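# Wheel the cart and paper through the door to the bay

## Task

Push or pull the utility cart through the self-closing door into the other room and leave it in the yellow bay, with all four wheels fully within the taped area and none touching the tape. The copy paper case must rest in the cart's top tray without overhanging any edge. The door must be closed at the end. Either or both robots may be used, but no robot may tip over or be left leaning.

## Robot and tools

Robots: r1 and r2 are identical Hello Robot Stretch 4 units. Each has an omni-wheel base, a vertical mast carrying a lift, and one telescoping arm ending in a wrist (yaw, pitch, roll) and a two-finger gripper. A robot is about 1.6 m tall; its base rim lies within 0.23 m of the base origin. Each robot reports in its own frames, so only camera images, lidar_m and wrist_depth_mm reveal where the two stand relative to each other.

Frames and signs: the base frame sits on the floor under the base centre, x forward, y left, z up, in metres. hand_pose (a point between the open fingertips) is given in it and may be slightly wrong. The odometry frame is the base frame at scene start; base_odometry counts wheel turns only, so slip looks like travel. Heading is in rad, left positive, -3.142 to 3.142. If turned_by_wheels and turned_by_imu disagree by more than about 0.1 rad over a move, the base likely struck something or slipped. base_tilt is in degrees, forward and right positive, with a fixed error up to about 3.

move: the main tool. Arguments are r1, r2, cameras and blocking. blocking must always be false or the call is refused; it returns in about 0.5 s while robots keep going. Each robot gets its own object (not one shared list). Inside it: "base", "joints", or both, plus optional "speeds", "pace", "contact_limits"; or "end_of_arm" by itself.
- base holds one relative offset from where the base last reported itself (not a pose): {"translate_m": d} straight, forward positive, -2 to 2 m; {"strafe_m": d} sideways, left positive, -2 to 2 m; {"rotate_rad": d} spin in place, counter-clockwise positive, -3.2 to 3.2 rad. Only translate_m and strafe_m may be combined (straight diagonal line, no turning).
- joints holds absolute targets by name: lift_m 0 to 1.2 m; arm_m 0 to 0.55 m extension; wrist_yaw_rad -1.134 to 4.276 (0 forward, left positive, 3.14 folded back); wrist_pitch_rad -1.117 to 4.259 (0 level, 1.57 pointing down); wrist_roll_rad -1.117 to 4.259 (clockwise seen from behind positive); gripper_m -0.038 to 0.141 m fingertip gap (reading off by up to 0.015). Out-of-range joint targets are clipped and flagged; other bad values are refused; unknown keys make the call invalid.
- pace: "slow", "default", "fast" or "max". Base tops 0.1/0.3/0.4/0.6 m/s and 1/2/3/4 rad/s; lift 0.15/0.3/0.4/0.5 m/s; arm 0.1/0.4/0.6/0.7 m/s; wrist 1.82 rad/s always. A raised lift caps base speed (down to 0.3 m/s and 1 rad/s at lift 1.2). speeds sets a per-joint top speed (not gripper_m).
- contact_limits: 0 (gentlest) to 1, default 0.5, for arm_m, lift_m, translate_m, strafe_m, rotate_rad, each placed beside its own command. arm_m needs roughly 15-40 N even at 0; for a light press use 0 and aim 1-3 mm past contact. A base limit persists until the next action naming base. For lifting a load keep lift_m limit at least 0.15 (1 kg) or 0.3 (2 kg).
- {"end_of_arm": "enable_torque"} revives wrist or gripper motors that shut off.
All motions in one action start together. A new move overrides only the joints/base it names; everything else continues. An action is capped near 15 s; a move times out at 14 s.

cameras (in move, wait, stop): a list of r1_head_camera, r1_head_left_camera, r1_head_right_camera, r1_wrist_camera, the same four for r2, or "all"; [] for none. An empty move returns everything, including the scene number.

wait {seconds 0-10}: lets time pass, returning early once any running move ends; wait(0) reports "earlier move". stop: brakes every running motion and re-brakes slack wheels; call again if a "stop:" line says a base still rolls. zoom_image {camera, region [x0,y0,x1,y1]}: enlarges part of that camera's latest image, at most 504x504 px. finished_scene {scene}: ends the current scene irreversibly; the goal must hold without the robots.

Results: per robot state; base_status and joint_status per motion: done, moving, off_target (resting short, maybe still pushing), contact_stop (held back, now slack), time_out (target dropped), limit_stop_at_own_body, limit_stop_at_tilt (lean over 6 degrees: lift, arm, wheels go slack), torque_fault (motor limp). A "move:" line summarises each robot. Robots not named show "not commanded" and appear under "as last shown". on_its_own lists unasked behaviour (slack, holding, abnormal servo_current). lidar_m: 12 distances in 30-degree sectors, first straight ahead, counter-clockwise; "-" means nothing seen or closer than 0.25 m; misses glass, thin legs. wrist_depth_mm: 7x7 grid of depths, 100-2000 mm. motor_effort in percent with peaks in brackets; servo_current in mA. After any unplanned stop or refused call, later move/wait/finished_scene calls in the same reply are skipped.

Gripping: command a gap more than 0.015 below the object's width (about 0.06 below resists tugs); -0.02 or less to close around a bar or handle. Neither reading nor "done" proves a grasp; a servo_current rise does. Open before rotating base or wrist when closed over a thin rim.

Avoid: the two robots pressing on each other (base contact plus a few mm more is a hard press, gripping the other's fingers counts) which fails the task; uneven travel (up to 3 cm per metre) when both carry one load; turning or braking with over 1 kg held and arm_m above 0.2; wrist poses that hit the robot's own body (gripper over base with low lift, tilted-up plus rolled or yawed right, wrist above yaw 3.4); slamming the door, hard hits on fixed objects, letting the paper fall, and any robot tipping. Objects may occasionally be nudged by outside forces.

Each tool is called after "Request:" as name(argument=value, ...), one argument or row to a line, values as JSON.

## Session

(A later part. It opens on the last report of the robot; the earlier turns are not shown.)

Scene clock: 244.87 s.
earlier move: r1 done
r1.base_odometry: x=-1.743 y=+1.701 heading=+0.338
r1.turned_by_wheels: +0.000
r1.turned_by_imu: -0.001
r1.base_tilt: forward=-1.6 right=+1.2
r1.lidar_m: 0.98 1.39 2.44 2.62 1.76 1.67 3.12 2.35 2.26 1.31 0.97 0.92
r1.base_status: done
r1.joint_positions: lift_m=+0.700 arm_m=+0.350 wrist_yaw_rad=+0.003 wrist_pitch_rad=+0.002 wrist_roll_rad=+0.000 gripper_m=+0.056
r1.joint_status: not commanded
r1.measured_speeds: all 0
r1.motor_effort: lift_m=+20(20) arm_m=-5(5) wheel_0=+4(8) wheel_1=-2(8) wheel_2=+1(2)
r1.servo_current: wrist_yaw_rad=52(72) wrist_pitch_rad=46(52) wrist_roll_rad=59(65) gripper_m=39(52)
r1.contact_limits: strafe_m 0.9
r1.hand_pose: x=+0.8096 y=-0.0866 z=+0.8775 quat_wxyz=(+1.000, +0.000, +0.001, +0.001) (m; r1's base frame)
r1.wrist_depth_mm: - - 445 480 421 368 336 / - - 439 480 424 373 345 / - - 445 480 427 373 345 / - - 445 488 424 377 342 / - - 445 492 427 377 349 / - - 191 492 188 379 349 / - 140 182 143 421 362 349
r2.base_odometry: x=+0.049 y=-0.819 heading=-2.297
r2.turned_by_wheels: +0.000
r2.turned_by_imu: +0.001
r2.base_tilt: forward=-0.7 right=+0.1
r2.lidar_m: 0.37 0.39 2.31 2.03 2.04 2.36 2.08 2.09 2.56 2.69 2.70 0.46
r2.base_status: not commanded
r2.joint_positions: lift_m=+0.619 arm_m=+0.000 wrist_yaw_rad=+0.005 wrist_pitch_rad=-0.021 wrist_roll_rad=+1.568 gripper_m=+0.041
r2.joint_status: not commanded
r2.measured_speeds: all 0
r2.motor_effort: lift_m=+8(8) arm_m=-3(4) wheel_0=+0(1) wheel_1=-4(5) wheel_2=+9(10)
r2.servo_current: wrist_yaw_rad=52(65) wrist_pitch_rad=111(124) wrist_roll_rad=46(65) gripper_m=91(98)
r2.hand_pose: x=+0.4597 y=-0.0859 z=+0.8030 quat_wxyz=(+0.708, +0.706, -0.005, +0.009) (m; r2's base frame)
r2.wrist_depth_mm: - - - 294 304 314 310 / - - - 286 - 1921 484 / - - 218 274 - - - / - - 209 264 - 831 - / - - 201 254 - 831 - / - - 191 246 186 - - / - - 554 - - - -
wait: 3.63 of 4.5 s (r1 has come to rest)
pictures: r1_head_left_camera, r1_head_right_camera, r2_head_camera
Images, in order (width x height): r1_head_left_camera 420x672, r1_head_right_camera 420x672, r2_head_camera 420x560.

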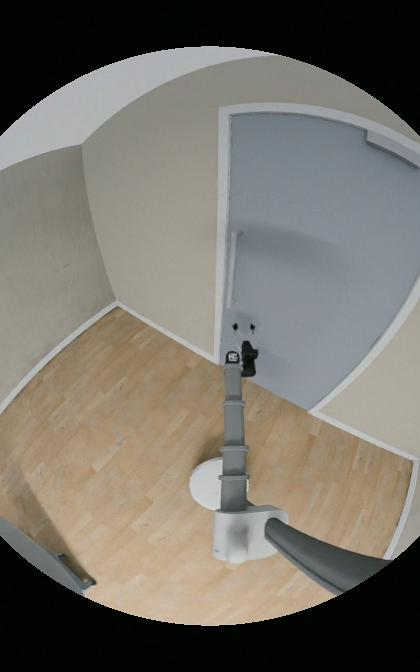

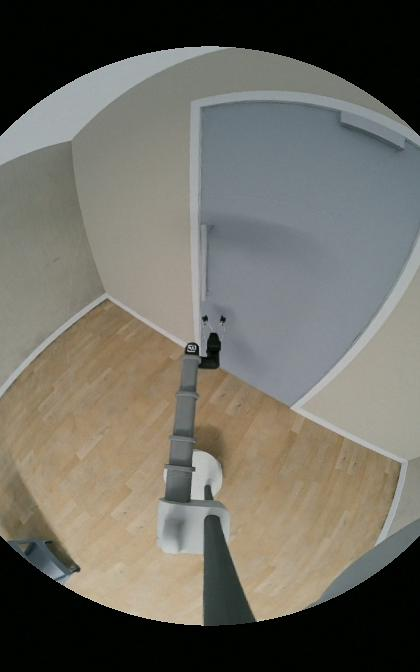

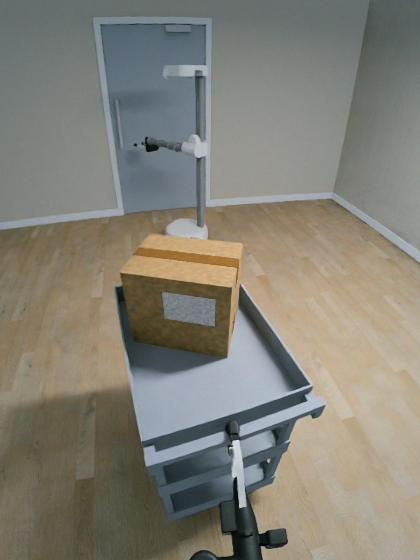

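Request:
move(
  blocking=false,
  r1={"joints":{"arm_m":0.1,"lift_m":0.8,"gripper_m":0.12}},
)

Request:
wait(
  seconds=0.8,
)

Request:
move(
  blocking=false,
  r1={"base":{"rotate_rad":-0.6}},
)

Request:
wait(
  seconds=1.6,
  cameras=["r1_head_camera","r1_head_left_camera","r1_wrist_camera"],
)

Scene clock: 267.47 s.
move: r1 moving
r1.base_odometry: x=-1.743 y=+1.701 heading=+0.338
r1.turned_by_wheels: +0.000
r1.turned_by_imu: +0.000
r1.base_tilt: forward=-1.6 right=+1.3
r1.lidar_m: 0.96 1.39 2.46 2.60 1.76 1.68 3.15 2.35 2.27 1.27 0.94 0.93
r1.base_status: not commanded
r1.joint_positions: lift_m=+0.737 arm_m=+0.299 wrist_yaw_rad=+0.003 wrist_pitch_rad=+0.002 wrist_roll_rad=+0.000 gripper_m=+0.075
r1.joint_status: lift_m moving; arm_m moving; gripper_m moving
r1.measured_speeds: translate_m=+0.000 strafe_m=+0.000 rotate_rad=+0.000 lift_m=+0.146 arm_m=-0.195 wrist_yaw_rad=+0.000 wrist_pitch_rad=+0.000 wrist_roll_rad=+0.000
r1.motor_effort: lift_m=+25(27) arm_m=-5(10) wheel_0=+4(5) wheel_1=-2(2) wheel_2=+1(1)
r1.servo_current: wrist_yaw_rad=52(59) wrist_pitch_rad=33(46) wrist_roll_rad=33(59) gripper_m=78(91)
r1.contact_limits: strafe_m 0.9
r1.hand_pose: x=+0.7589 y=-0.0866 z=+0.9150 quat_wxyz=(+1.000, +0.000, +0.001, +0.001) (m; r1's base frame)
r1.wrist_depth_mm: - - 484 521 459 407 370 / - - 484 525 459 404 370 / - - 492 535 462 410 375 / - - 492 535 473 413 377 / - - 488 535 469 415 377 / - - 200 530 189 410 377 / - 145 - 143 452 402 384
r2: as last shown
r2.turned_by_imu: +0.000
r2.lidar_m: 0.36 0.38 2.28 2.01 2.03 2.31 2.07 2.12 2.52 2.69 2.71 0.48
r2.motor_effort: lift_m=+8(8) arm_m=-4(4) wheel_0=+0(1) wheel_1=-4(4) wheel_2=+9(9)
r2.servo_current: wrist_yaw_rad=59(65) wrist_pitch_rad=117(124) wrist_roll_rad=46(59) gripper_m=98(98)
r2.wrist_depth_mm: - - - 294 304 312 310 / - - - 285 - 1921 480 / - - 217 273 - - - / - - 209 265 - 831 - / - - 202 254 - 831 - / - - 191 245 186 - - / - - 549 - - - -
pictures: none

Scene clock: 268.27 s.
earlier move: r1 moving
r1.base_odometry: x=-1.743 y=+1.701 heading=+0.338
r1.turned_by_wheels: +0.000
r1.turned_by_imu: +0.000
r1.base_tilt: forward=-1.6 right=+1.2
r1.lidar_m: 0.98 1.39 2.47 2.61 1.74 1.66 3.15 2.33 2.24 1.27 0.96 0.93
r1.base_status: not commanded
r1.joint_positions: lift_m=+0.799 arm_m=+0.116 wrist_yaw_rad=+0.003 wrist_pitch_rad=+0.002 wrist_roll_rad=+0.000 gripper_m=+0.120
r1.joint_status: lift_m moving; arm_m moving; gripper_m moving
r1.measured_speeds: translate_m=+0.000 strafe_m=+0.000 rotate_rad=+0.000 lift_m=+0.000 arm_m=-0.118 wrist_yaw_rad=-0.001 wrist_pitch_rad=+0.000 wrist_roll_rad=+0.000
r1.motor_effort: lift_m=+26(28) arm_m=-5(10) wheel_0=+4(5) wheel_1=-2(2) wheel_2=+1(1)
r1.servo_current: wrist_yaw_rad=39(65) wrist_pitch_rad=46(52) wrist_roll_rad=26(59) gripper_m=39(98)
r1.contact_limits: strafe_m 0.9
r1.hand_pose: x=+0.5751 y=-0.0867 z=+0.9771 quat_wxyz=(+1.000, +0.000, +0.001, +0.001) (m; r1's base frame)
r1.wrist_depth_mm: - - - - - 549 500 / - - - - - 544 504 / - - - - - 544 508 / - - 683 - - 549 512 / - - 683 - - 549 508 / - 193 668 - 190 535 512 / - 140 - 139 - 554 512
r2.base_odometry: x=+0.049 y=-0.819 heading=-2.297
r2.turned_by_wheels: +0.000
r2.turned_by_imu: +0.000
r2.base_tilt: forward=-0.7 right=+0.0
r2.lidar_m: 0.38 0.37 2.30 2.02 2.06 2.32 2.08 2.10 2.56 2.69 2.70 0.47
r2.base_status: not commanded
r2.joint_positions: lift_m=+0.619 arm_m=+0.000 wrist_yaw_rad=+0.005 wrist_pitch_rad=-0.021 wrist_roll_rad=+1.568 gripper_m=+0.041
r2.joint_status: not commanded
r2.measured_speeds: all 0
r2.motor_effort: lift_m=+8(8) arm_m=-4(4) wheel_0=-1(1) wheel_1=-4(4) wheel_2=+9(9)
r2.servo_current: wrist_yaw_rad=46(65) wrist_pitch_rad=117(124) wrist_roll_rad=39(59) gripper_m=85(104)
r2.hand_pose: x=+0.4597 y=-0.0859 z=+0.8030 quat_wxyz=(+0.708, +0.706, -0.005, +0.009) (m; r2's base frame)
r2.wrist_depth_mm: - - - 294 306 314 312 / - - - 286 - 1921 480 / - - 218 273 - - - / - - 210 265 - 831 - / - - 200 255 - 831 - / - - 191 246 185 - - / - - 554 - - - -
wait: 0.80 s; no rest
pictures: none

Scene clock: 268.77 s.
earlier move: r1 moving
move: r1 moving
r1.base_odometry: x=-1.743 y=+1.701 heading=+0.086
r1.turned_by_wheels: -0.252
r1.turned_by_imu: -0.253
r1.base_tilt: forward=-1.6 right=+1.3
r1.lidar_m: 0.94 1.12 2.09 2.46 2.97 1.68 - 2.55 2.27 1.76 1.07 0.92
r1.base_status: rotate_rad moving
r1.joint_positions: lift_m=+0.799 arm_m=+0.100 wrist_yaw_rad=+0.003 wrist_pitch_rad=+0.002 wrist_roll_rad=+0.000 gripper_m=+0.120
r1.joint_status: lift_m moving; arm_m moving; the others done
r1.measured_speeds: translate_m=+0.001 strafe_m=+0.000 rotate_rad=-0.969 lift_m=+0.000 arm_m=+0.000 wrist_yaw_rad=+0.000 wrist_pitch_rad=+0.000 wrist_roll_rad=+0.000
r1.motor_effort: lift_m=+26(26) arm_m=-6(7) wheel_0=+8(10) wheel_1=+7(8) wheel_2=+7(7)
r1.servo_current: wrist_yaw_rad=46(65) wrist_pitch_rad=39(46) wrist_roll_rad=46(59) gripper_m=39(46)
r1.hand_pose: x=+0.5596 y=-0.0867 z=+0.9771 quat_wxyz=(+1.000, +0.000, +0.001, +0.001) (m; r1's base frame)
r1.wrist_depth_mm: - - - - - 549 517 / - - - - - 549 517 / - - - - - 554 521 / - - - - - 544 521 / - 676 - - - 549 525 / - 198 - - 189 539 521 / - 140 - 139 - 549 521
r2: as last shown
r2.base_tilt: forward=-0.7 right=+0.1
r2.lidar_m: 0.37 0.38 2.31 2.04 2.05 2.32 2.08 2.11 2.53 2.66 2.71 0.46
r2.servo_current: wrist_yaw_rad=46(59) wrist_pitch_rad=111(117) wrist_roll_rad=46(59) gripper_m=91(98)
r2.wrist_depth_mm: - - - 297 304 314 312 / - - - 285 - 1983 484 / - - 218 274 - - - / - - 209 265 - 831 - / - - 200 255 - 831 - / - - 191 246 186 - - / - - 554 - - - -
pictures: none

Scene clock: 269.67 s.
earlier move: r1 done
r1.base_odometry: x=-1.743 y=+1.701 heading=-0.262
r1.turned_by_wheels: -0.348
r1.turned_by_imu: -0.350
r1.base_tilt: forward=-1.6 right=+1.3
r1.lidar_m: 0.91 0.95 1.31 2.46 2.54 1.80 1.65 3.33 2.37 2.26 1.37 0.99
r1.base_status: done
r1.joint_positions: lift_m=+0.799 arm_m=+0.100 wrist_yaw_rad=+0.002 wrist_pitch_rad=+0.002 wrist_roll_rad=+0.000 gripper_m=+0.120
r1.joint_status: all done
r1.measured_speeds: all 0
r1.motor_effort: lift_m=+25(26) arm_m=-4(7) wheel_0=+2(10) wheel_1=+2(8) wheel_2=+1(7)
r1.servo_current: wrist_yaw_rad=59(85) wrist_pitch_rad=39(52) wrist_roll_rad=46(65) gripper_m=46(52)
r1.hand_pose: x=+0.5596 y=-0.0867 z=+0.9771 quat_wxyz=(+1.000, +0.000, +0.001, +0.001) (m; r1's base frame)
r1.wrist_depth_mm: - - - - - 627 - / - - - - - 627 - / - - - - - 627 - / - - - - - 634 - / - - - - - 627 - / - 193 - - 189 198 - / - 140 - 139 - 634 -
r2.base_odometry: x=+0.049 y=-0.819 heading=-2.297
r2.turned_by_wheels: +0.000
r2.turned_by_imu: +0.000
r2.base_tilt: forward=-0.7 right=+0.1
r2.lidar_m: 0.37 0.37 2.30 2.04 2.05 2.30 2.08 2.11 2.55 2.69 2.70 0.44
r2.base_status: not commanded
r2.joint_positions: lift_m=+0.619 arm_m=+0.000 wrist_yaw_rad=+0.005 wrist_pitch_rad=-0.021 wrist_roll_rad=+1.568 gripper_m=+0.041
r2.joint_status: not commanded
r2.measured_speeds: all 0
r2.motor_effort: lift_m=+8(8) arm_m=-4(4) wheel_0=-1(1) wheel_1=-4(4) wheel_2=+9(9)
r2.servo_current: wrist_yaw_rad=59(59) wrist_pitch_rad=117(117) wrist_roll_rad=39(65) gripper_m=98(98)
r2.hand_pose: x=+0.4597 y=-0.0859 z=+0.8030 quat_wxyz=(+0.708, +0.706, -0.005, +0.009) (m; r2's base frame)
r2.wrist_depth_mm: - - - 296 304 315 312 / - - - 285 - 1983 480 / - - 217 276 - - - / - - 208 264 - 831 - / - - 200 254 - 820 - / - - 190 246 186 - - / - - 544 - - - -
wait: 0.90 of 1.6 s (r1 has come to rest)
pictures: r1_head_camera, r1_head_left_camera, r1_wrist_camera
Images, in order (width x height): r1_head_camera 420x560, r1_head_left_camera 420x672, r1_wrist_camera 616x392.

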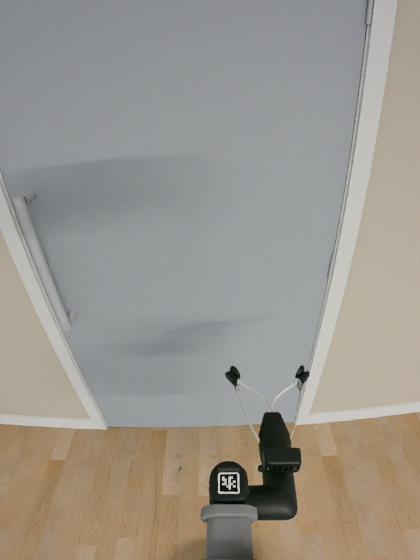

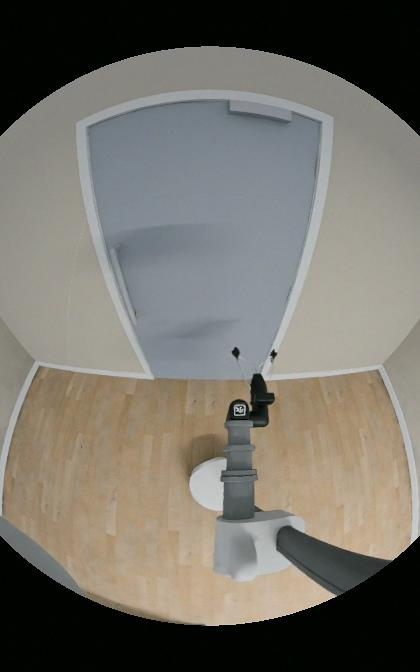

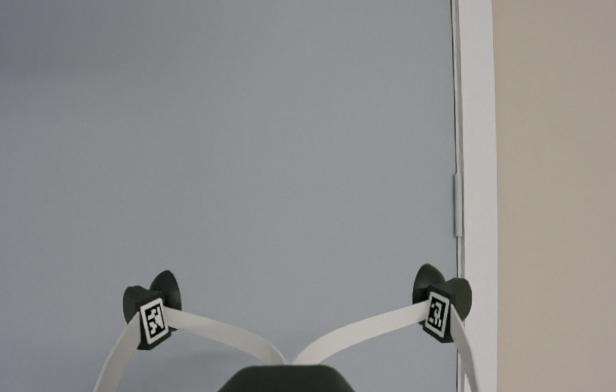

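Request:
move(
  blocking=false,
  r1={"base":{"strafe_m":0.46},"joints":{"lift_m":0.92}},
)

Request:
wait(
  seconds=3.5,
)

Request:
wait(
  seconds=0.3,
  cameras=["r1_head_camera","r1_head_left_camera","r1_wrist_camera"],
)

Scene clock: 280.17 s.
move: r1 moving
r1.base_odometry: x=-1.734 y=+1.736 heading=-0.262
r1.turned_by_wheels: +0.000
r1.turned_by_imu: +0.000
r1.base_tilt: forward=-1.6 right=+1.3
r1.lidar_m: 0.92 0.97 1.31 2.42 2.51 3.36 1.65 3.41 2.41 2.29 1.38 0.99
r1.base_status: strafe_m moving
r1.joint_positions: lift_m=+0.837 arm_m=+0.100 wrist_yaw_rad=+0.002 wrist_pitch_rad=+0.002 wrist_roll_rad=+0.000 gripper_m=+0.120
r1.joint_status: lift_m moving
r1.measured_speeds: translate_m=+0.000 strafe_m=+0.140 rotate_rad=-0.002 lift_m=+0.146 arm_m=+0.000 wrist_yaw_rad=+0.000 wrist_pitch_rad=+0.000 wrist_roll_rad=+0.000
r1.motor_effort: lift_m=+27(27) arm_m=-5(5) wheel_0=-10(10) wheel_1=+10(11) wheel_2=+0(2)
r1.servo_current: wrist_yaw_rad=59(59) wrist_pitch_rad=46(52) wrist_roll_rad=46(52) gripper_m=46(46)
r1.hand_pose: x=+0.5596 y=-0.0867 z=+1.0150 quat_wxyz=(+1.000, +0.000, +0.001, +0.001) (m; r1's base frame)
r1.wrist_depth_mm: - - - - - 634 - / - - - - - 640 - / - - - - - 634 - / - - - - - 634 - / - - - - - 634 - / - 194 - - 190 640 - / - 140 - 139 - 640 -
r2: as last shown
r2.base_tilt: forward=-0.7 right=+0.0
r2.lidar_m: 0.36 0.37 2.29 2.03 2.03 2.32 2.08 2.11 2.56 2.69 2.71 0.47
r2.servo_current: wrist_yaw_rad=52(59) wrist_pitch_rad=111(117) wrist_roll_rad=46(52) gripper_m=91(98)
r2.wrist_depth_mm: - - - 297 306 314 314 / - - - 285 - 1921 477 / - - 217 274 - - - / - - 209 265 - 831 - / - - 201 255 - 831 - / - - 191 247 186 - - / - - 554 - - - -
pictures: none

Scene clock: 282.53 s.
earlier move: r1 done
r1.base_odometry: x=-1.624 y=+2.146 heading=-0.262
r1.turned_by_wheels: +0.000
r1.turned_by_imu: +0.002
r1.base_tilt: forward=-1.6 right=+1.3
r1.lidar_m: 0.86 0.94 1.29 2.01 2.10 2.81 1.70 4.00 2.86 2.73 1.35 0.98
r1.base_status: done
r1.joint_positions: lift_m=+0.920 arm_m=+0.100 wrist_yaw_rad=+0.002 wrist_pitch_rad=+0.002 wrist_roll_rad=+0.000 gripper_m=+0.120
r1.joint_status: all done
r1.measured_speeds: all 0
r1.motor_effort: lift_m=+24(27) arm_m=-4(5) wheel_0=-2(12) wheel_1=-1(11) wheel_2=+0(2)
r1.servo_current: wrist_yaw_rad=39(78) wrist_pitch_rad=39(52) wrist_roll_rad=52(65) gripper_m=46(52)
r1.hand_pose: x=+0.5596 y=-0.0867 z=+1.0972 quat_wxyz=(+1.000, +0.000, +0.001, +0.001) (m; r1's base frame)
r1.wrist_depth_mm: - - - - - - - / - 525 - - - - - / - 525 - - - - - / - 525 - - - - - / - 530 - - - - - / - 195 - - 190 - - / - 161 - 139 - - -
r2.base_odometry: x=+0.049 y=-0.819 heading=-2.297
r2.turned_by_wheels: +0.000
r2.turned_by_imu: +0.000
r2.base_tilt: forward=-0.7 right=+0.1
r2.lidar_m: 0.36 0.35 2.32 2.04 2.04 2.35 2.09 2.11 2.54 2.68 2.71 0.47
r2.base_status: not commanded
r2.joint_positions: lift_m=+0.619 arm_m=+0.000 wrist_yaw_rad=+0.005 wrist_pitch_rad=-0.021 wrist_roll_rad=+1.568 gripper_m=+0.041
r2.joint_status: not commanded
r2.measured_speeds: all 0
r2.motor_effort: lift_m=+8(8) arm_m=-4(4) wheel_0=+0(1) wheel_1=-4(4) wheel_2=+9(9)
r2.servo_current: wrist_yaw_rad=52(65) wrist_pitch_rad=117(124) wrist_roll_rad=33(52) gripper_m=91(98)
r2.hand_pose: x=+0.4597 y=-0.0859 z=+0.8030 quat_wxyz=(+0.708, +0.706, -0.005, +0.009) (m; r2's base frame)
r2.wrist_depth_mm: - - - 296 304 314 312 / - - - 285 - 1983 484 / - - 217 274 - - - / - - 209 264 - 831 - / - - 201 254 - 831 - / - - 191 244 186 - - / - - 554 - - - -
wait: 2.37 of 3.5 s (r1 has come to rest)
pictures: none

Scene clock: 282.83 s.
r1.base_odometry: x=-1.624 y=+2.146 heading=-0.262
r1.turned_by_wheels: +0.000
r1.turned_by_imu: +0.000
r1.base_tilt: forward=-1.6 right=+1.3
r1.lidar_m: 0.84 0.96 1.28 2.02 2.08 2.80 1.69 4.02 2.87 2.71 1.36 0.96
r1.base_status: done
r1.joint_positions: lift_m=+0.920 arm_m=+0.100 wrist_yaw_rad=+0.002 wrist_pitch_rad=+0.002 wrist_roll_rad=+0.000 gripper_m=+0.120
r1.joint_status: all done
r1.measured_speeds: all 0
r1.motor_effort: lift_m=+24(27) arm_m=-5(5) wheel_0=-2(12) wheel_1=+0(11) wheel_2=+0(2)
r1.servo_current: wrist_yaw_rad=46(78) wrist_pitch_rad=39(52) wrist_roll_rad=39(65) gripper_m=39(52)
r1.hand_pose: x=+0.5596 y=-0.0867 z=+1.0972 quat_wxyz=(+1.000, +0.000, +0.001, +0.001) (m; r1's base frame)
r1.wrist_depth_mm: - - - - - - - / - 521 - - - - - / - 521 - - - - - / - 521 - - - - - / - 530 - - - - - / - 194 - - 189 - - / - 162 - 139 - - -
r2.base_odometry: x=+0.049 y=-0.819 heading=-2.297
r2.turned_by_wheels: +0.000
r2.turned_by_imu: +0.000
r2.base_tilt: forward=-0.7 right=+0.1
r2.lidar_m: 0.35 0.40 2.32 2.02 2.04 2.33 2.08 2.11 2.54 2.69 2.69 0.46
r2.base_status: not commanded
r2.joint_positions: lift_m=+0.619 arm_m=+0.000 wrist_yaw_rad=+0.005 wrist_pitch_rad=-0.021 wrist_roll_rad=+1.568 gripper_m=+0.041
r2.joint_status: not commanded
r2.measured_speeds: all 0
r2.motor_effort: lift_m=+8(8) arm_m=-4(4) wheel_0=-1(1) wheel_1=-4(4) wheel_2=+9(9)
r2.servo_current: wrist_yaw_rad=59(65) wrist_pitch_rad=111(124) wrist_roll_rad=39(52) gripper_m=91(98)
r2.hand_pose: x=+0.4597 y=-0.0859 z=+0.8030 quat_wxyz=(+0.708, +0.706, -0.005, +0.009) (m; r2's base frame)
r2.wrist_depth_mm: - - - 294 306 315 312 / - - - 283 - 1921 480 / - - 218 274 - - - / - - 209 265 - 831 - / - - 201 254 - 842 - / - - 190 246 186 - - / - - 554 - - - -
wait: 0.30 s; at rest by 0.27 s
pictures: r1_head_camera, r1_head_left_camera, r1_wrist_camera
Images, in order (width x height): r1_head_camera 420x560, r1_head_left_camera 420x672, r1_wrist_camera 616x392.

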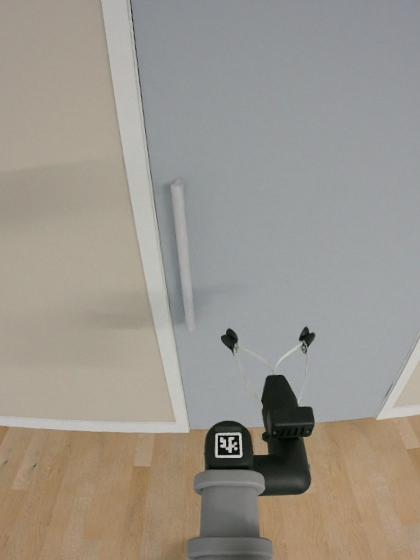

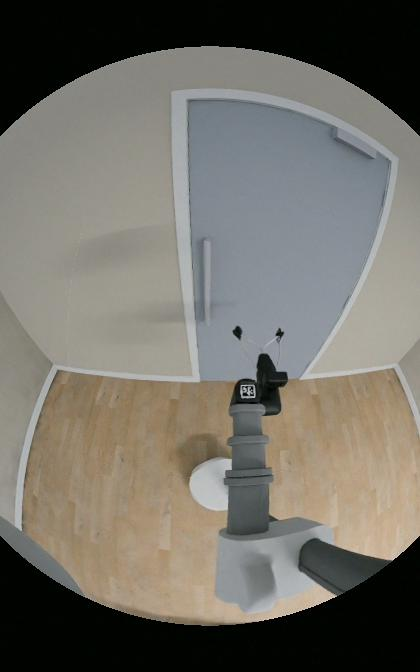

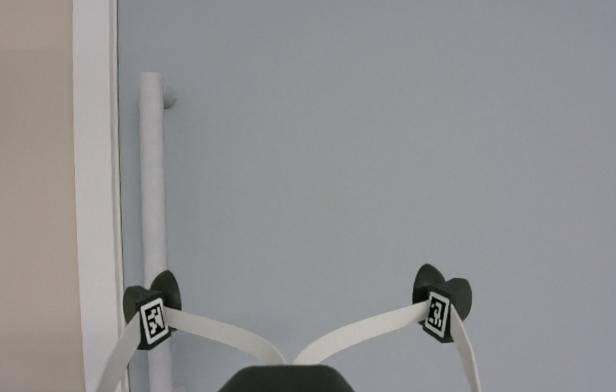

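Request:
move(
  blocking=false,
  r1={"base":{"strafe_m":0.235},"joints":{"lift_m":0.97}},
)

Request:
wait(
  seconds=2.5,
)

Request:
wait(
  seconds=0.2,
  cameras=["r1_head_camera","r1_wrist_camera"],
)

Scene clock: 289.30 s.
move: r1 moving
r1.base_odometry: x=-1.615 y=+2.180 heading=-0.262
r1.turned_by_wheels: +0.000
r1.turned_by_imu: +0.000
r1.base_tilt: forward=-1.6 right=+1.2
r1.lidar_m: 0.84 0.94 1.28 1.97 2.02 2.76 1.71 1.73 2.90 2.76 1.35 0.96
r1.base_status: strafe_m moving
r1.joint_positions: lift_m=+0.955 arm_m=+0.100 wrist_yaw_rad=+0.002 wrist_pitch_rad=+0.002 wrist_roll_rad=+0.000 gripper_m=+0.120
r1.joint_status: lift_m moving
r1.measured_speeds: translate_m=+0.000 strafe_m=+0.140 rotate_rad=-0.001 lift_m=+0.099 arm_m=+0.000 wrist_yaw_rad=+0.000 wrist_pitch_rad=+0.000 wrist_roll_rad=+0.000
r1.motor_effort: lift_m=+26(28) arm_m=-5(5) wheel_0=-10(11) wheel_1=+8(11) wheel_2=+1(1)
r1.servo_current: wrist_yaw_rad=59(65) wrist_pitch_rad=33(46) wrist_roll_rad=46(59) gripper_m=46(46)
r1.hand_pose: x=+0.5596 y=-0.0867 z=+1.1323 quat_wxyz=(+1.000, +0.000, +0.001, +0.001) (m; r1's base frame)
r1.wrist_depth_mm: - - - - - - - / - - - - - - - / - - - - - - - / - - - - - - - / - - - - - - - / - 195 - - 189 - - / - 161 - 139 - - -
r2: as last shown
r2.base_tilt: forward=-0.6 right=+0.1
r2.lidar_m: 0.37 0.37 2.31 2.02 2.05 2.34 2.08 2.10 2.55 2.69 2.69 0.47
r2.motor_effort: lift_m=+8(8) arm_m=-4(4) wheel_0=+0(1) wheel_1=-4(4) wheel_2=+9(9)
r2.servo_current: wrist_yaw_rad=52(65) wrist_pitch_rad=111(117) wrist_roll_rad=46(59) gripper_m=91(98)
r2.wrist_depth_mm: - - - 296 304 315 312 / - - - 283 - 1921 480 / - - 218 273 - - - / - - 208 264 - 831 - / - - 200 254 - 820 - / - - 191 245 186 - - / - - 554 - - - -
pictures: none

Scene clock: 290.90 s.
earlier move: r1 done
r1.base_odometry: x=-1.563 y=+2.373 heading=-0.262
r1.turned_by_wheels: +0.000
r1.turned_by_imu: +0.001
r1.base_tilt: forward=-1.6 right=+1.3
r1.lidar_m: 0.86 0.94 1.27 1.77 1.84 2.49 1.74 1.74 3.11 2.94 1.33 0.95
r1.base_status: done
r1.joint_positions: lift_m=+0.970 arm_m=+0.100 wrist_yaw_rad=+0.002 wrist_pitch_rad=+0.002 wrist_roll_rad=+0.000 gripper_m=+0.120
r1.joint_status: all done
r1.measured_speeds: all 0
r1.motor_effort: lift_m=+24(28) arm_m=-5(5) wheel_0=+0(13) wheel_1=+1(11) wheel_2=+0(2)
r1.servo_current: wrist_yaw_rad=59(65) wrist_pitch_rad=39(52) wrist_roll_rad=52(65) gripper_m=39(46)
r1.hand_pose: x=+0.5596 y=-0.0867 z=+1.1472 quat_wxyz=(+1.000, +0.000, +0.001, +0.001) (m; r1's base frame)
r1.wrist_depth_mm: - - - - - - - / - - - - - - - / - - - 521 - - - / - - - 521 - - - / - - - 521 - - - / - 195 - 521 189 - - / - 140 - 139 - - -
r2.base_odometry: x=+0.049 y=-0.819 heading=-2.297
r2.turned_by_wheels: +0.000
r2.turned_by_imu: +0.000
r2.base_tilt: forward=-0.7 right=+0.0
r2.lidar_m: 0.37 0.38 2.32 2.03 2.04 2.31 2.07 2.11 2.53 2.67 2.72 0.47
r2.base_status: not commanded
r2.joint_positions: lift_m=+0.619 arm_m=+0.000 wrist_yaw_rad=+0.005 wrist_pitch_rad=-0.021 wrist_roll_rad=+1.568 gripper_m=+0.041
r2.joint_status: not commanded
r2.measured_speeds: all 0
r2.motor_effort: lift_m=+8(8) arm_m=-4(4) wheel_0=+0(1) wheel_1=-4(4) wheel_2=+9(9)
r2.servo_current: wrist_yaw_rad=46(65) wrist_pitch_rad=117(124) wrist_roll_rad=52(59) gripper_m=91(98)
r2.hand_pose: x=+0.4597 y=-0.0859 z=+0.8030 quat_wxyz=(+0.708, +0.706, -0.005, +0.009) (m; r2's base frame)
r2.wrist_depth_mm: - - - 294 306 315 312 / - - - 286 - 1921 484 / - - 217 274 - - - / - - 209 263 - 831 - / - - 202 253 - 831 - / - - 191 246 186 - - / - - 554 - - - -
wait: 1.60 of 2.5 s (r1 has come to rest)
pictures: none

Scene clock: 291.10 s.
r1.base_odometry: x=-1.563 y=+2.373 heading=-0.262
r1.turned_by_wheels: +0.000
r1.turned_by_imu: +0.000
r1.base_tilt: forward=-1.6 right=+1.3
r1.lidar_m: 0.84 0.93 1.29 1.78 1.85 2.46 1.72 1.77 3.09 2.96 1.35 0.95
r1.base_status: done
r1.joint_positions: lift_m=+0.970 arm_m=+0.100 wrist_yaw_rad=+0.002 wrist_pitch_rad=+0.002 wrist_roll_rad=+0.000 gripper_m=+0.120
r1.joint_status: all done
r1.measured_speeds: all 0
r1.motor_effort: lift_m=+24(28) arm_m=-5(5) wheel_0=+0(13) wheel_1=+0(11) wheel_2=+0(2)
r1.servo_current: wrist_yaw_rad=33(65) wrist_pitch_rad=39(52) wrist_roll_rad=46(65) gripper_m=39(46)
r1.hand_pose: x=+0.5596 y=-0.0867 z=+1.1472 quat_wxyz=(+1.000, +0.000, +0.001, +0.001) (m; r1's base frame)
r1.wrist_depth_mm: - - - - - - - / - - - - - - - / - - - 521 - - - / - - - 517 - - - / - - - 525 - - - / - 194 - 525 189 - - / - 140 - 139 - - -
r2.base_odometry: x=+0.049 y=-0.819 heading=-2.297
r2.turned_by_wheels: +0.000
r2.turned_by_imu: +0.000
r2.base_tilt: forward=-0.7 right=+0.1
r2.lidar_m: 0.37 0.35 2.30 2.02 2.02 2.34 2.08 2.10 2.54 2.68 2.72 0.45
r2.base_status: not commanded
r2.joint_positions: lift_m=+0.619 arm_m=+0.000 wrist_yaw_rad=+0.005 wrist_pitch_rad=-0.021 wrist_roll_rad=+1.568 gripper_m=+0.041
r2.joint_status: not commanded
r2.measured_speeds: all 0
r2.motor_effort: lift_m=+8(8) arm_m=-4(4) wheel_0=-1(1) wheel_1=-4(4) wheel_2=+9(9)
r2.servo_current: wrist_yaw_rad=59(65) wrist_pitch_rad=111(124) wrist_roll_rad=52(59) gripper_m=91(98)
r2.hand_pose: x=+0.4597 y=-0.0859 z=+0.8030 quat_wxyz=(+0.708, +0.706, -0.005, +0.009) (m; r2's base frame)
r2.wrist_depth_mm: - - - 296 306 315 312 / - - - 285 - 1983 480 / - - 218 276 - - - / - - 208 264 - 831 - / - - 200 254 - 831 - / - - 191 246 186 - - / - - 554 - - - -
wait: 0.20 s; no rest
pictures: r1_head_camera, r1_wrist_camera
Images, in order (width x height): r1_head_camera 420x560, r1_wrist_camera 616x392.

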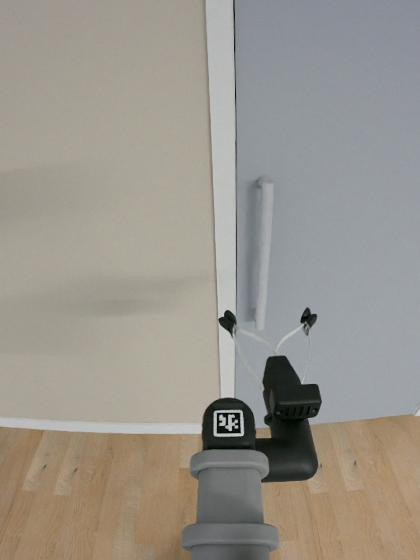

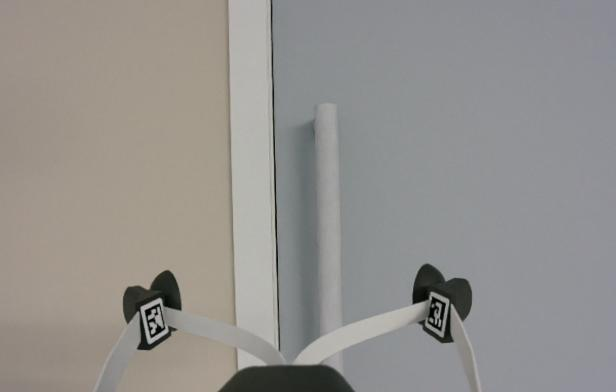

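Request:
move(
  blocking=false,
  r1={"base":{"strafe_m":-0.045,"translate_m":0.27},"contact_limits":{"translate_m":0.3},"joints":{"arm_m":0.1}},
)

Request:
wait(
  seconds=2.2,
)

Request:
wait(
  seconds=0.4,
  cameras=["r1_head_camera","r1_wrist_camera"],
)

Scene clock: 297.43 s.
move: r1 moving
r1.base_odometry: x=-1.535 y=+2.359 heading=-0.261
r1.turned_by_wheels: +0.000
r1.turned_by_imu: +0.000
r1.base_tilt: forward=-1.6 right=+1.3
r1.lidar_m: 0.82 0.92 1.22 1.79 1.85 2.49 1.73 1.79 3.11 2.92 1.32 0.92
r1.base_status: translate_m moving; strafe_m moving
r1.joint_positions: lift_m=+0.970 arm_m=+0.100 wrist_yaw_rad=+0.002 wrist_pitch_rad=+0.002 wrist_roll_rad=+0.000 gripper_m=+0.120
r1.joint_status: all done
r1.measured_speeds: translate_m=+0.122 strafe_m=-0.021 rotate_rad=-0.003 lift_m=+0.000 arm_m=+0.000 wrist_yaw_rad=+0.000 wrist_pitch_rad=+0.000 wrist_roll_rad=+0.000
r1.motor_effort: lift_m=+24(24) arm_m=-5(5) wheel_0=+8(8) wheel_1=+4(6) wheel_2=-9(9)
r1.servo_current: wrist_yaw_rad=46(65) wrist_pitch_rad=39(52) wrist_roll_rad=46(52) gripper_m=46(46)
r1.contact_limits: translate_m 0.3
r1.hand_pose: x=+0.5596 y=-0.0867 z=+1.1472 quat_wxyz=(+1.000, +0.000, +0.001, +0.001) (m; r1's base frame)
r1.wrist_depth_mm: - - - 569 - - - / - - - - - - - / - - - 496 - - - / - - - 496 - - - / - - - 496 - - - / - 194 - 496 190 - - / - 141 - 144 - - -
r2: as last shown
r2.lidar_m: 0.38 0.36 2.28 2.04 2.05 2.37 2.08 2.11 2.55 2.69 2.71 0.47
r2.motor_effort: lift_m=+8(8) arm_m=-4(4) wheel_0=+0(1) wheel_1=-4(4) wheel_2=+9(9)
r2.servo_current: wrist_yaw_rad=52(59) wrist_pitch_rad=111(117) wrist_roll_rad=52(59) gripper_m=91(98)
r2.wrist_depth_mm: - - - 294 306 315 312 / - - - 285 - 1921 484 / - - 219 274 - - - / - - 210 266 - 842 - / - - 200 254 - 842 - / - - 191 246 186 - - / - - 554 - - - -
pictures: none

Scene clock: 299.30 s.
earlier move: r1 done
r1.base_odometry: x=-1.314 y=+2.259 heading=-0.261
r1.turned_by_wheels: +0.000
r1.turned_by_imu: +0.000
r1.base_tilt: forward=-1.6 right=+1.3
r1.lidar_m: 0.58 0.66 0.87 1.84 1.90 2.57 1.97 2.01 3.04 2.90 0.97 0.67
r1.base_status: done
r1.joint_positions: lift_m=+0.970 arm_m=+0.100 wrist_yaw_rad=+0.002 wrist_pitch_rad=+0.002 wrist_roll_rad=+0.000 gripper_m=+0.120
r1.joint_status: all done
r1.measured_speeds: all 0
r1.motor_effort: lift_m=+24(24) arm_m=-5(5) wheel_0=+2(9) wheel_1=+1(7) wheel_2=+0(10)
r1.servo_current: wrist_yaw_rad=46(72) wrist_pitch_rad=39(52) wrist_roll_rad=46(72) gripper_m=46(52)
r1.contact_limits: translate_m 0.3
r1.hand_pose: x=+0.5596 y=-0.0867 z=+1.1472 quat_wxyz=(+1.000, +0.000, +0.001, +0.001) (m; r1's base frame)
r1.wrist_depth_mm: 329 - 330 334 336 334 338 / 330 329 330 332 334 338 338 / 330 - 334 334 336 338 340 / 329 330 334 336 338 338 340 / 329 332 334 336 338 340 342 / 332 213 334 258 212 340 343 / 330 162 338 143 342 342 342
r2.base_odometry: x=+0.049 y=-0.819 heading=-2.297
r2.turned_by_wheels: +0.000
r2.turned_by_imu: +0.000
r2.base_tilt: forward=-0.7 right=+0.1
r2.lidar_m: 0.37 0.38 2.31 2.01 2.02 2.34 2.07 2.10 2.55 2.69 2.69 0.47
r2.base_status: not commanded
r2.joint_positions: lift_m=+0.619 arm_m=+0.000 wrist_yaw_rad=+0.005 wrist_pitch_rad=-0.021 wrist_roll_rad=+1.568 gripper_m=+0.041
r2.joint_status: not commanded
r2.measured_speeds: all 0
r2.motor_effort: lift_m=+8(8) arm_m=-4(4) wheel_0=-1(1) wheel_1=-4(5) wheel_2=+9(9)
r2.servo_current: wrist_yaw_rad=46(65) wrist_pitch_rad=111(124) wrist_roll_rad=59(59) gripper_m=98(98)
r2.hand_pose: x=+0.4597 y=-0.0859 z=+0.8030 quat_wxyz=(+0.708, +0.706, -0.005, +0.009) (m; r2's base frame)
r2.wrist_depth_mm: - - - 296 306 314 310 / - - - 285 - 1921 480 / - - 217 274 - - - / - - 209 265 - 831 - / - - 201 254 - 820 - / - - 191 246 186 - - / - - 549 - - - -
wait: 1.87 of 2.2 s (r1 has come to rest)
pictures: none

Scene clock: 299.70 s.
r1.base_odometry: x=-1.314 y=+2.259 heading=-0.261
r1.turned_by_wheels: +0.000
r1.turned_by_imu: +0.000
r1.base_tilt: forward=-1.6 right=+1.2
r1.lidar_m: 0.56 0.65 0.90 1.83 1.90 2.55 1.99 2.05 3.06 2.90 0.93 0.69
r1.base_status: done
r1.joint_positions: lift_m=+0.970 arm_m=+0.100 wrist_yaw_rad=+0.002 wrist_pitch_rad=+0.002 wrist_roll_rad=+0.000 gripper_m=+0.120
r1.joint_status: all done
r1.measured_speeds: all 0
r1.motor_effort: lift_m=+24(24) arm_m=-5(5) wheel_0=+2(9) wheel_1=+1(7) wheel_2=+0(10)
r1.servo_current: wrist_yaw_rad=59(72) wrist_pitch_rad=39(52) wrist_roll_rad=39(72) gripper_m=39(52)
r1.contact_limits: translate_m 0.3
r1.hand_pose: x=+0.5596 y=-0.0867 z=+1.1472 quat_wxyz=(+1.000, +0.000, +0.001, +0.001) (m; r1's base frame)
r1.wrist_depth_mm: 327 - 332 332 334 338 336 / 329 329 332 336 332 334 340 / 329 - 332 336 336 336 338 / 330 332 334 336 336 340 338 / 329 332 334 336 336 340 340 / 332 213 334 257 213 338 342 / 334 162 334 144 338 340 343
r2.base_odometry: x=+0.049 y=-0.819 heading=-2.297
r2.turned_by_wheels: +0.000
r2.turned_by_imu: +0.000
r2.base_tilt: forward=-0.7 right=+0.1
r2.lidar_m: 0.36 0.39 2.28 2.04 2.04 2.34 2.08 2.10 2.56 2.69 2.71 0.47
r2.base_status: not commanded
r2.joint_positions: lift_m=+0.619 arm_m=+0.000 wrist_yaw_rad=+0.005 wrist_pitch_rad=-0.021 wrist_roll_rad=+1.568 gripper_m=+0.041
r2.joint_status: not commanded
r2.measured_speeds: all 0
r2.motor_effort: lift_m=+8(8) arm_m=-4(4) wheel_0=-1(1) wheel_1=-4(5) wheel_2=+9(9)
r2.servo_current: wrist_yaw_rad=39(65) wrist_pitch_rad=117(124) wrist_roll_rad=39(59) gripper_m=85(98)
r2.hand_pose: x=+0.4597 y=-0.0859 z=+0.8030 quat_wxyz=(+0.708, +0.706, -0.005, +0.009) (m; r2's base frame)
r2.wrist_depth_mm: - - - 294 306 314 312 / - - - 285 - 1921 484 / - - 217 274 - - - / - - 209 265 - 831 - / - - 200 254 - 831 - / - - 190 246 186 - - / - - 554 - - - -
wait: 0.40 s; at rest by 0.27 s
pictures: r1_head_camera, r1_wrist_camera
Images, in order (width x height): r1_head_camera 420x560, r1_wrist_camera 616x392.

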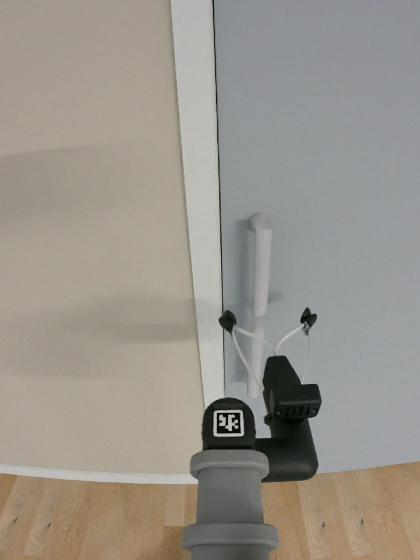

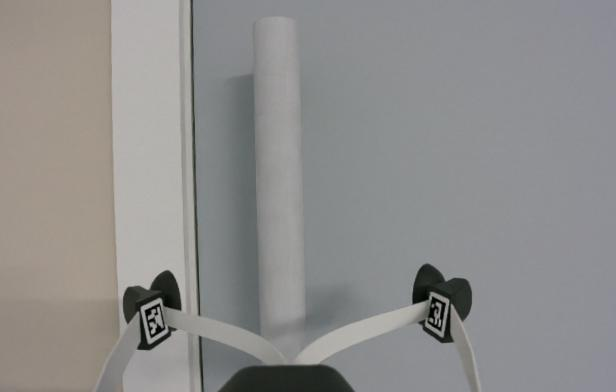

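Request:
move(
  blocking=false,
  r1={"joints":{"gripper_m":-0.02}},
)

Request:
wait(
  seconds=2.2,
)

Request:
move(
  blocking=false,
  r1={"base":{"translate_m":-0.212,"strafe_m":-0.124},"joints":{"wrist_yaw_rad":0.26},"speeds":{"wrist_yaw_rad":0.12},"pace":"slow","contact_limits":{"translate_m":0.8,"strafe_m":0.8}},
)

Request:
wait(
  seconds=3.3,
  cameras=["r1_head_camera","r1_wrist_camera","r2_head_camera"],
)

Scene clock: 322.83 s.
move: r1 moving
r1.base_odometry: x=-1.314 y=+2.259 heading=-0.261
r1.turned_by_wheels: +0.000
r1.turned_by_imu: +0.000
r1.base_tilt: forward=-1.6 right=+1.3
r1.lidar_m: 0.56 0.67 0.91 1.82 1.90 2.53 1.97 2.03 3.03 2.89 0.97 0.70
r1.base_status: not commanded
r1.joint_positions: lift_m=+0.970 arm_m=+0.100 wrist_yaw_rad=+0.002 wrist_pitch_rad=+0.002 wrist_roll_rad=+0.000 gripper_m=+0.106
r1.joint_status: gripper_m moving
r1.measured_speeds: all 0
r1.motor_effort: lift_m=+24(24) arm_m=-5(5) wheel_0=+2(3) wheel_1=+1(1) wheel_2=+0(0)
r1.servo_current: wrist_yaw_rad=46(65) wrist_pitch_rad=39(52) wrist_roll_rad=52(52) gripper_m=72(91)
r1.contact_limits: translate_m 0.3
r1.hand_pose: x=+0.5596 y=-0.0867 z=+1.1472 quat_wxyz=(+1.000, +0.000, +0.001, +0.001) (m; r1's base frame)
r1.wrist_depth_mm: 329 - 332 332 334 336 338 / 327 327 330 334 334 336 336 / 329 - 336 334 338 336 340 / 330 329 332 334 338 338 338 / 330 330 334 334 336 340 340 / 330 216 336 258 200 343 343 / 332 332 338 137 340 342 343
r2: as last shown
r2.lidar_m: 0.38 0.36 2.31 2.03 2.07 2.33 2.08 2.10 2.53 2.69 2.69 0.47
r2.motor_effort: lift_m=+8(8) arm_m=-4(4) wheel_0=-1(1) wheel_1=-4(4) wheel_2=+9(9)
r2.servo_current: wrist_yaw_rad=52(65) wrist_pitch_rad=117(117) wrist_roll_rad=46(59) gripper_m=98(98)
r2.wrist_depth_mm: - - - 297 306 314 310 / - - - 283 - 1983 480 / - - 217 272 - - - / - - 209 265 - 820 - / - - 200 254 - 831 - / - - 191 246 186 - - / - - 554 - - - -
pictures: none

Scene clock: 324.50 s.
earlier move: r1 done
r1.base_odometry: x=-1.314 y=+2.259 heading=-0.261
r1.turned_by_wheels: +0.000
r1.turned_by_imu: +0.000
r1.base_tilt: forward=-1.5 right=+1.3
r1.lidar_m: 0.53 0.66 0.90 1.82 1.89 2.54 1.99 2.05 3.05 2.89 0.97 0.67
r1.base_status: not commanded
r1.joint_positions: lift_m=+0.970 arm_m=+0.100 wrist_yaw_rad=+0.002 wrist_pitch_rad=+0.002 wrist_roll_rad=+0.000 gripper_m=-0.019
r1.joint_status: all done
r1.measured_speeds: all 0
r1.motor_effort: lift_m=+24(24) arm_m=-5(5) wheel_0=+2(3) wheel_1=+1(1) wheel_2=+0(0)
r1.servo_current: wrist_yaw_rad=46(65) wrist_pitch_rad=39(52) wrist_roll_rad=52(72) gripper_m=52(130)
r1.contact_limits: translate_m 0.3
r1.hand_pose: x=+0.5596 y=-0.0867 z=+1.1472 quat_wxyz=(+1.000, +0.000, +0.001, +0.001) (m; r1's base frame)
r1.wrist_depth_mm: 325 - 329 334 336 336 338 / 327 329 334 332 334 336 338 / 327 - 334 334 336 338 340 / 329 329 334 334 336 338 338 / 330 - 334 336 340 340 340 / 330 334 334 198 338 338 342 / 332 330 183 184 179 342 342
r2.base_odometry: x=+0.049 y=-0.819 heading=-2.297
r2.turned_by_wheels: +0.000
r2.turned_by_imu: +0.000
r2.base_tilt: forward=-0.7 right=+0.1
r2.lidar_m: 0.37 0.39 2.30 2.02 2.05 2.33 2.09 2.09 2.55 2.68 2.69 0.47
r2.base_status: not commanded
r2.joint_positions: lift_m=+0.619 arm_m=+0.000 wrist_yaw_rad=+0.005 wrist_pitch_rad=-0.021 wrist_roll_rad=+1.568 gripper_m=+0.041
r2.joint_status: not commanded
r2.measured_speeds: all 0
r2.motor_effort: lift_m=+8(8) arm_m=-4(4) wheel_0=-1(1) wheel_1=-4(4) wheel_2=+9(9)
r2.servo_current: wrist_yaw_rad=46(65) wrist_pitch_rad=111(117) wrist_roll_rad=59(59) gripper_m=91(98)
r2.hand_pose: x=+0.4597 y=-0.0859 z=+0.8030 quat_wxyz=(+0.708, +0.706, -0.005, +0.009) (m; r2's base frame)
r2.wrist_depth_mm: - - - 296 306 314 312 / - - - 285 - 1983 477 / - - 218 274 - - - / - - 209 264 - 831 - / - - 201 254 - 831 - / - - 191 246 186 - - / - - 554 - - - -
wait: 1.67 of 2.2 s (r1 has come to rest)
pictures: none

r1: "contact_limits": translate_m and strafe_m are given together and make one move, which takes one limit: state it under one of them only

not run: a call was refused earlier in this reply.

Request:
move(
  blocking=false,
  cameras=["r1_head_camera","r1_wrist_camera"],
)

Scene clock: 327.60 s.
r1.base_odometry: x=-1.314 y=+2.259 heading=-0.261
r1.turned_by_wheels: +0.000
r1.turned_by_imu: +0.000
r1.base_tilt: forward=-1.6 right=+1.2
r1.lidar_m: 0.55 0.67 0.88 1.84 1.88 2.56 2.00 2.03 3.03 2.89 0.97 0.68
r1.base_status: not commanded
r1.joint_positions: lift_m=+0.970 arm_m=+0.100 wrist_yaw_rad=+0.002 wrist_pitch_rad=+0.002 wrist_roll_rad=+0.000 gripper_m=-0.019
r1.joint_status: all done
r1.measured_speeds: all 0
r1.motor_effort: lift_m=+24(24) arm_m=-5(5) wheel_0=+3(3) wheel_1=+1(1) wheel_2=+0(0)
r1.servo_current: wrist_yaw_rad=72(65) wrist_pitch_rad=39(52) wrist_roll_rad=65(72) gripper_m=52(130)
r1.contact_limits: translate_m 0.3
r1.hand_pose: x=+0.5596 y=-0.0867 z=+1.1472 quat_wxyz=(+1.000, +0.000, +0.001, +0.001) (m; r1's base frame)
r1.wrist_depth_mm: 327 - 330 332 336 336 338 / 330 329 330 334 334 336 338 / 327 - 334 334 336 338 338 / 329 332 332 334 334 338 342 / 332 - 332 336 338 340 338 / 329 330 334 198 338 340 342 / 332 332 183 183 179 342 343
r2.base_odometry: x=+0.049 y=-0.819 heading=-2.297
r2.turned_by_wheels: +0.000
r2.turned_by_imu: +0.000
r2.base_tilt: forward=-0.7 right=+0.1
r2.lidar_m: 0.38 0.38 2.32 2.03 2.04 2.33 2.08 2.08 2.57 2.68 2.70 0.47
r2.base_status: not commanded
r2.joint_positions: lift_m=+0.619 arm_m=+0.000 wrist_yaw_rad=+0.005 wrist_pitch_rad=-0.021 wrist_roll_rad=+1.568 gripper_m=+0.041
r2.joint_status: not commanded
r2.measured_speeds: all 0
r2.motor_effort: lift_m=+8(8) arm_m=-4(4) wheel_0=-1(1) wheel_1=-4(4) wheel_2=+9(9)
r2.servo_current: wrist_yaw_rad=46(65) wrist_pitch_rad=111(117) wrist_roll_rad=46(59) gripper_m=91(98)
r2.hand_pose: x=+0.4597 y=-0.0859 z=+0.8030 quat_wxyz=(+0.708, +0.706, -0.005, +0.009) (m; r2's base frame)
r2.wrist_depth_mm: - - - 296 306 315 312 / - - - 285 - 1983 480 / - - 217 274 - - - / - - 209 264 - 820 - / - - 200 255 - 831 - / - - 191 245 186 - - / - - 554 - - - -
pictures: r1_head_camera, r1_wrist_camera
Images, in order (width x height): r1_head_camera 420x560, r1_wrist_camera 616x392.

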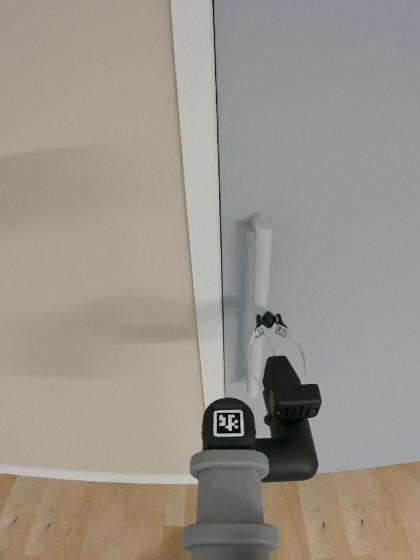

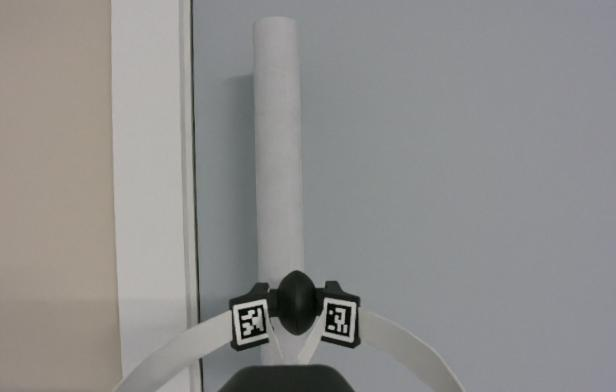

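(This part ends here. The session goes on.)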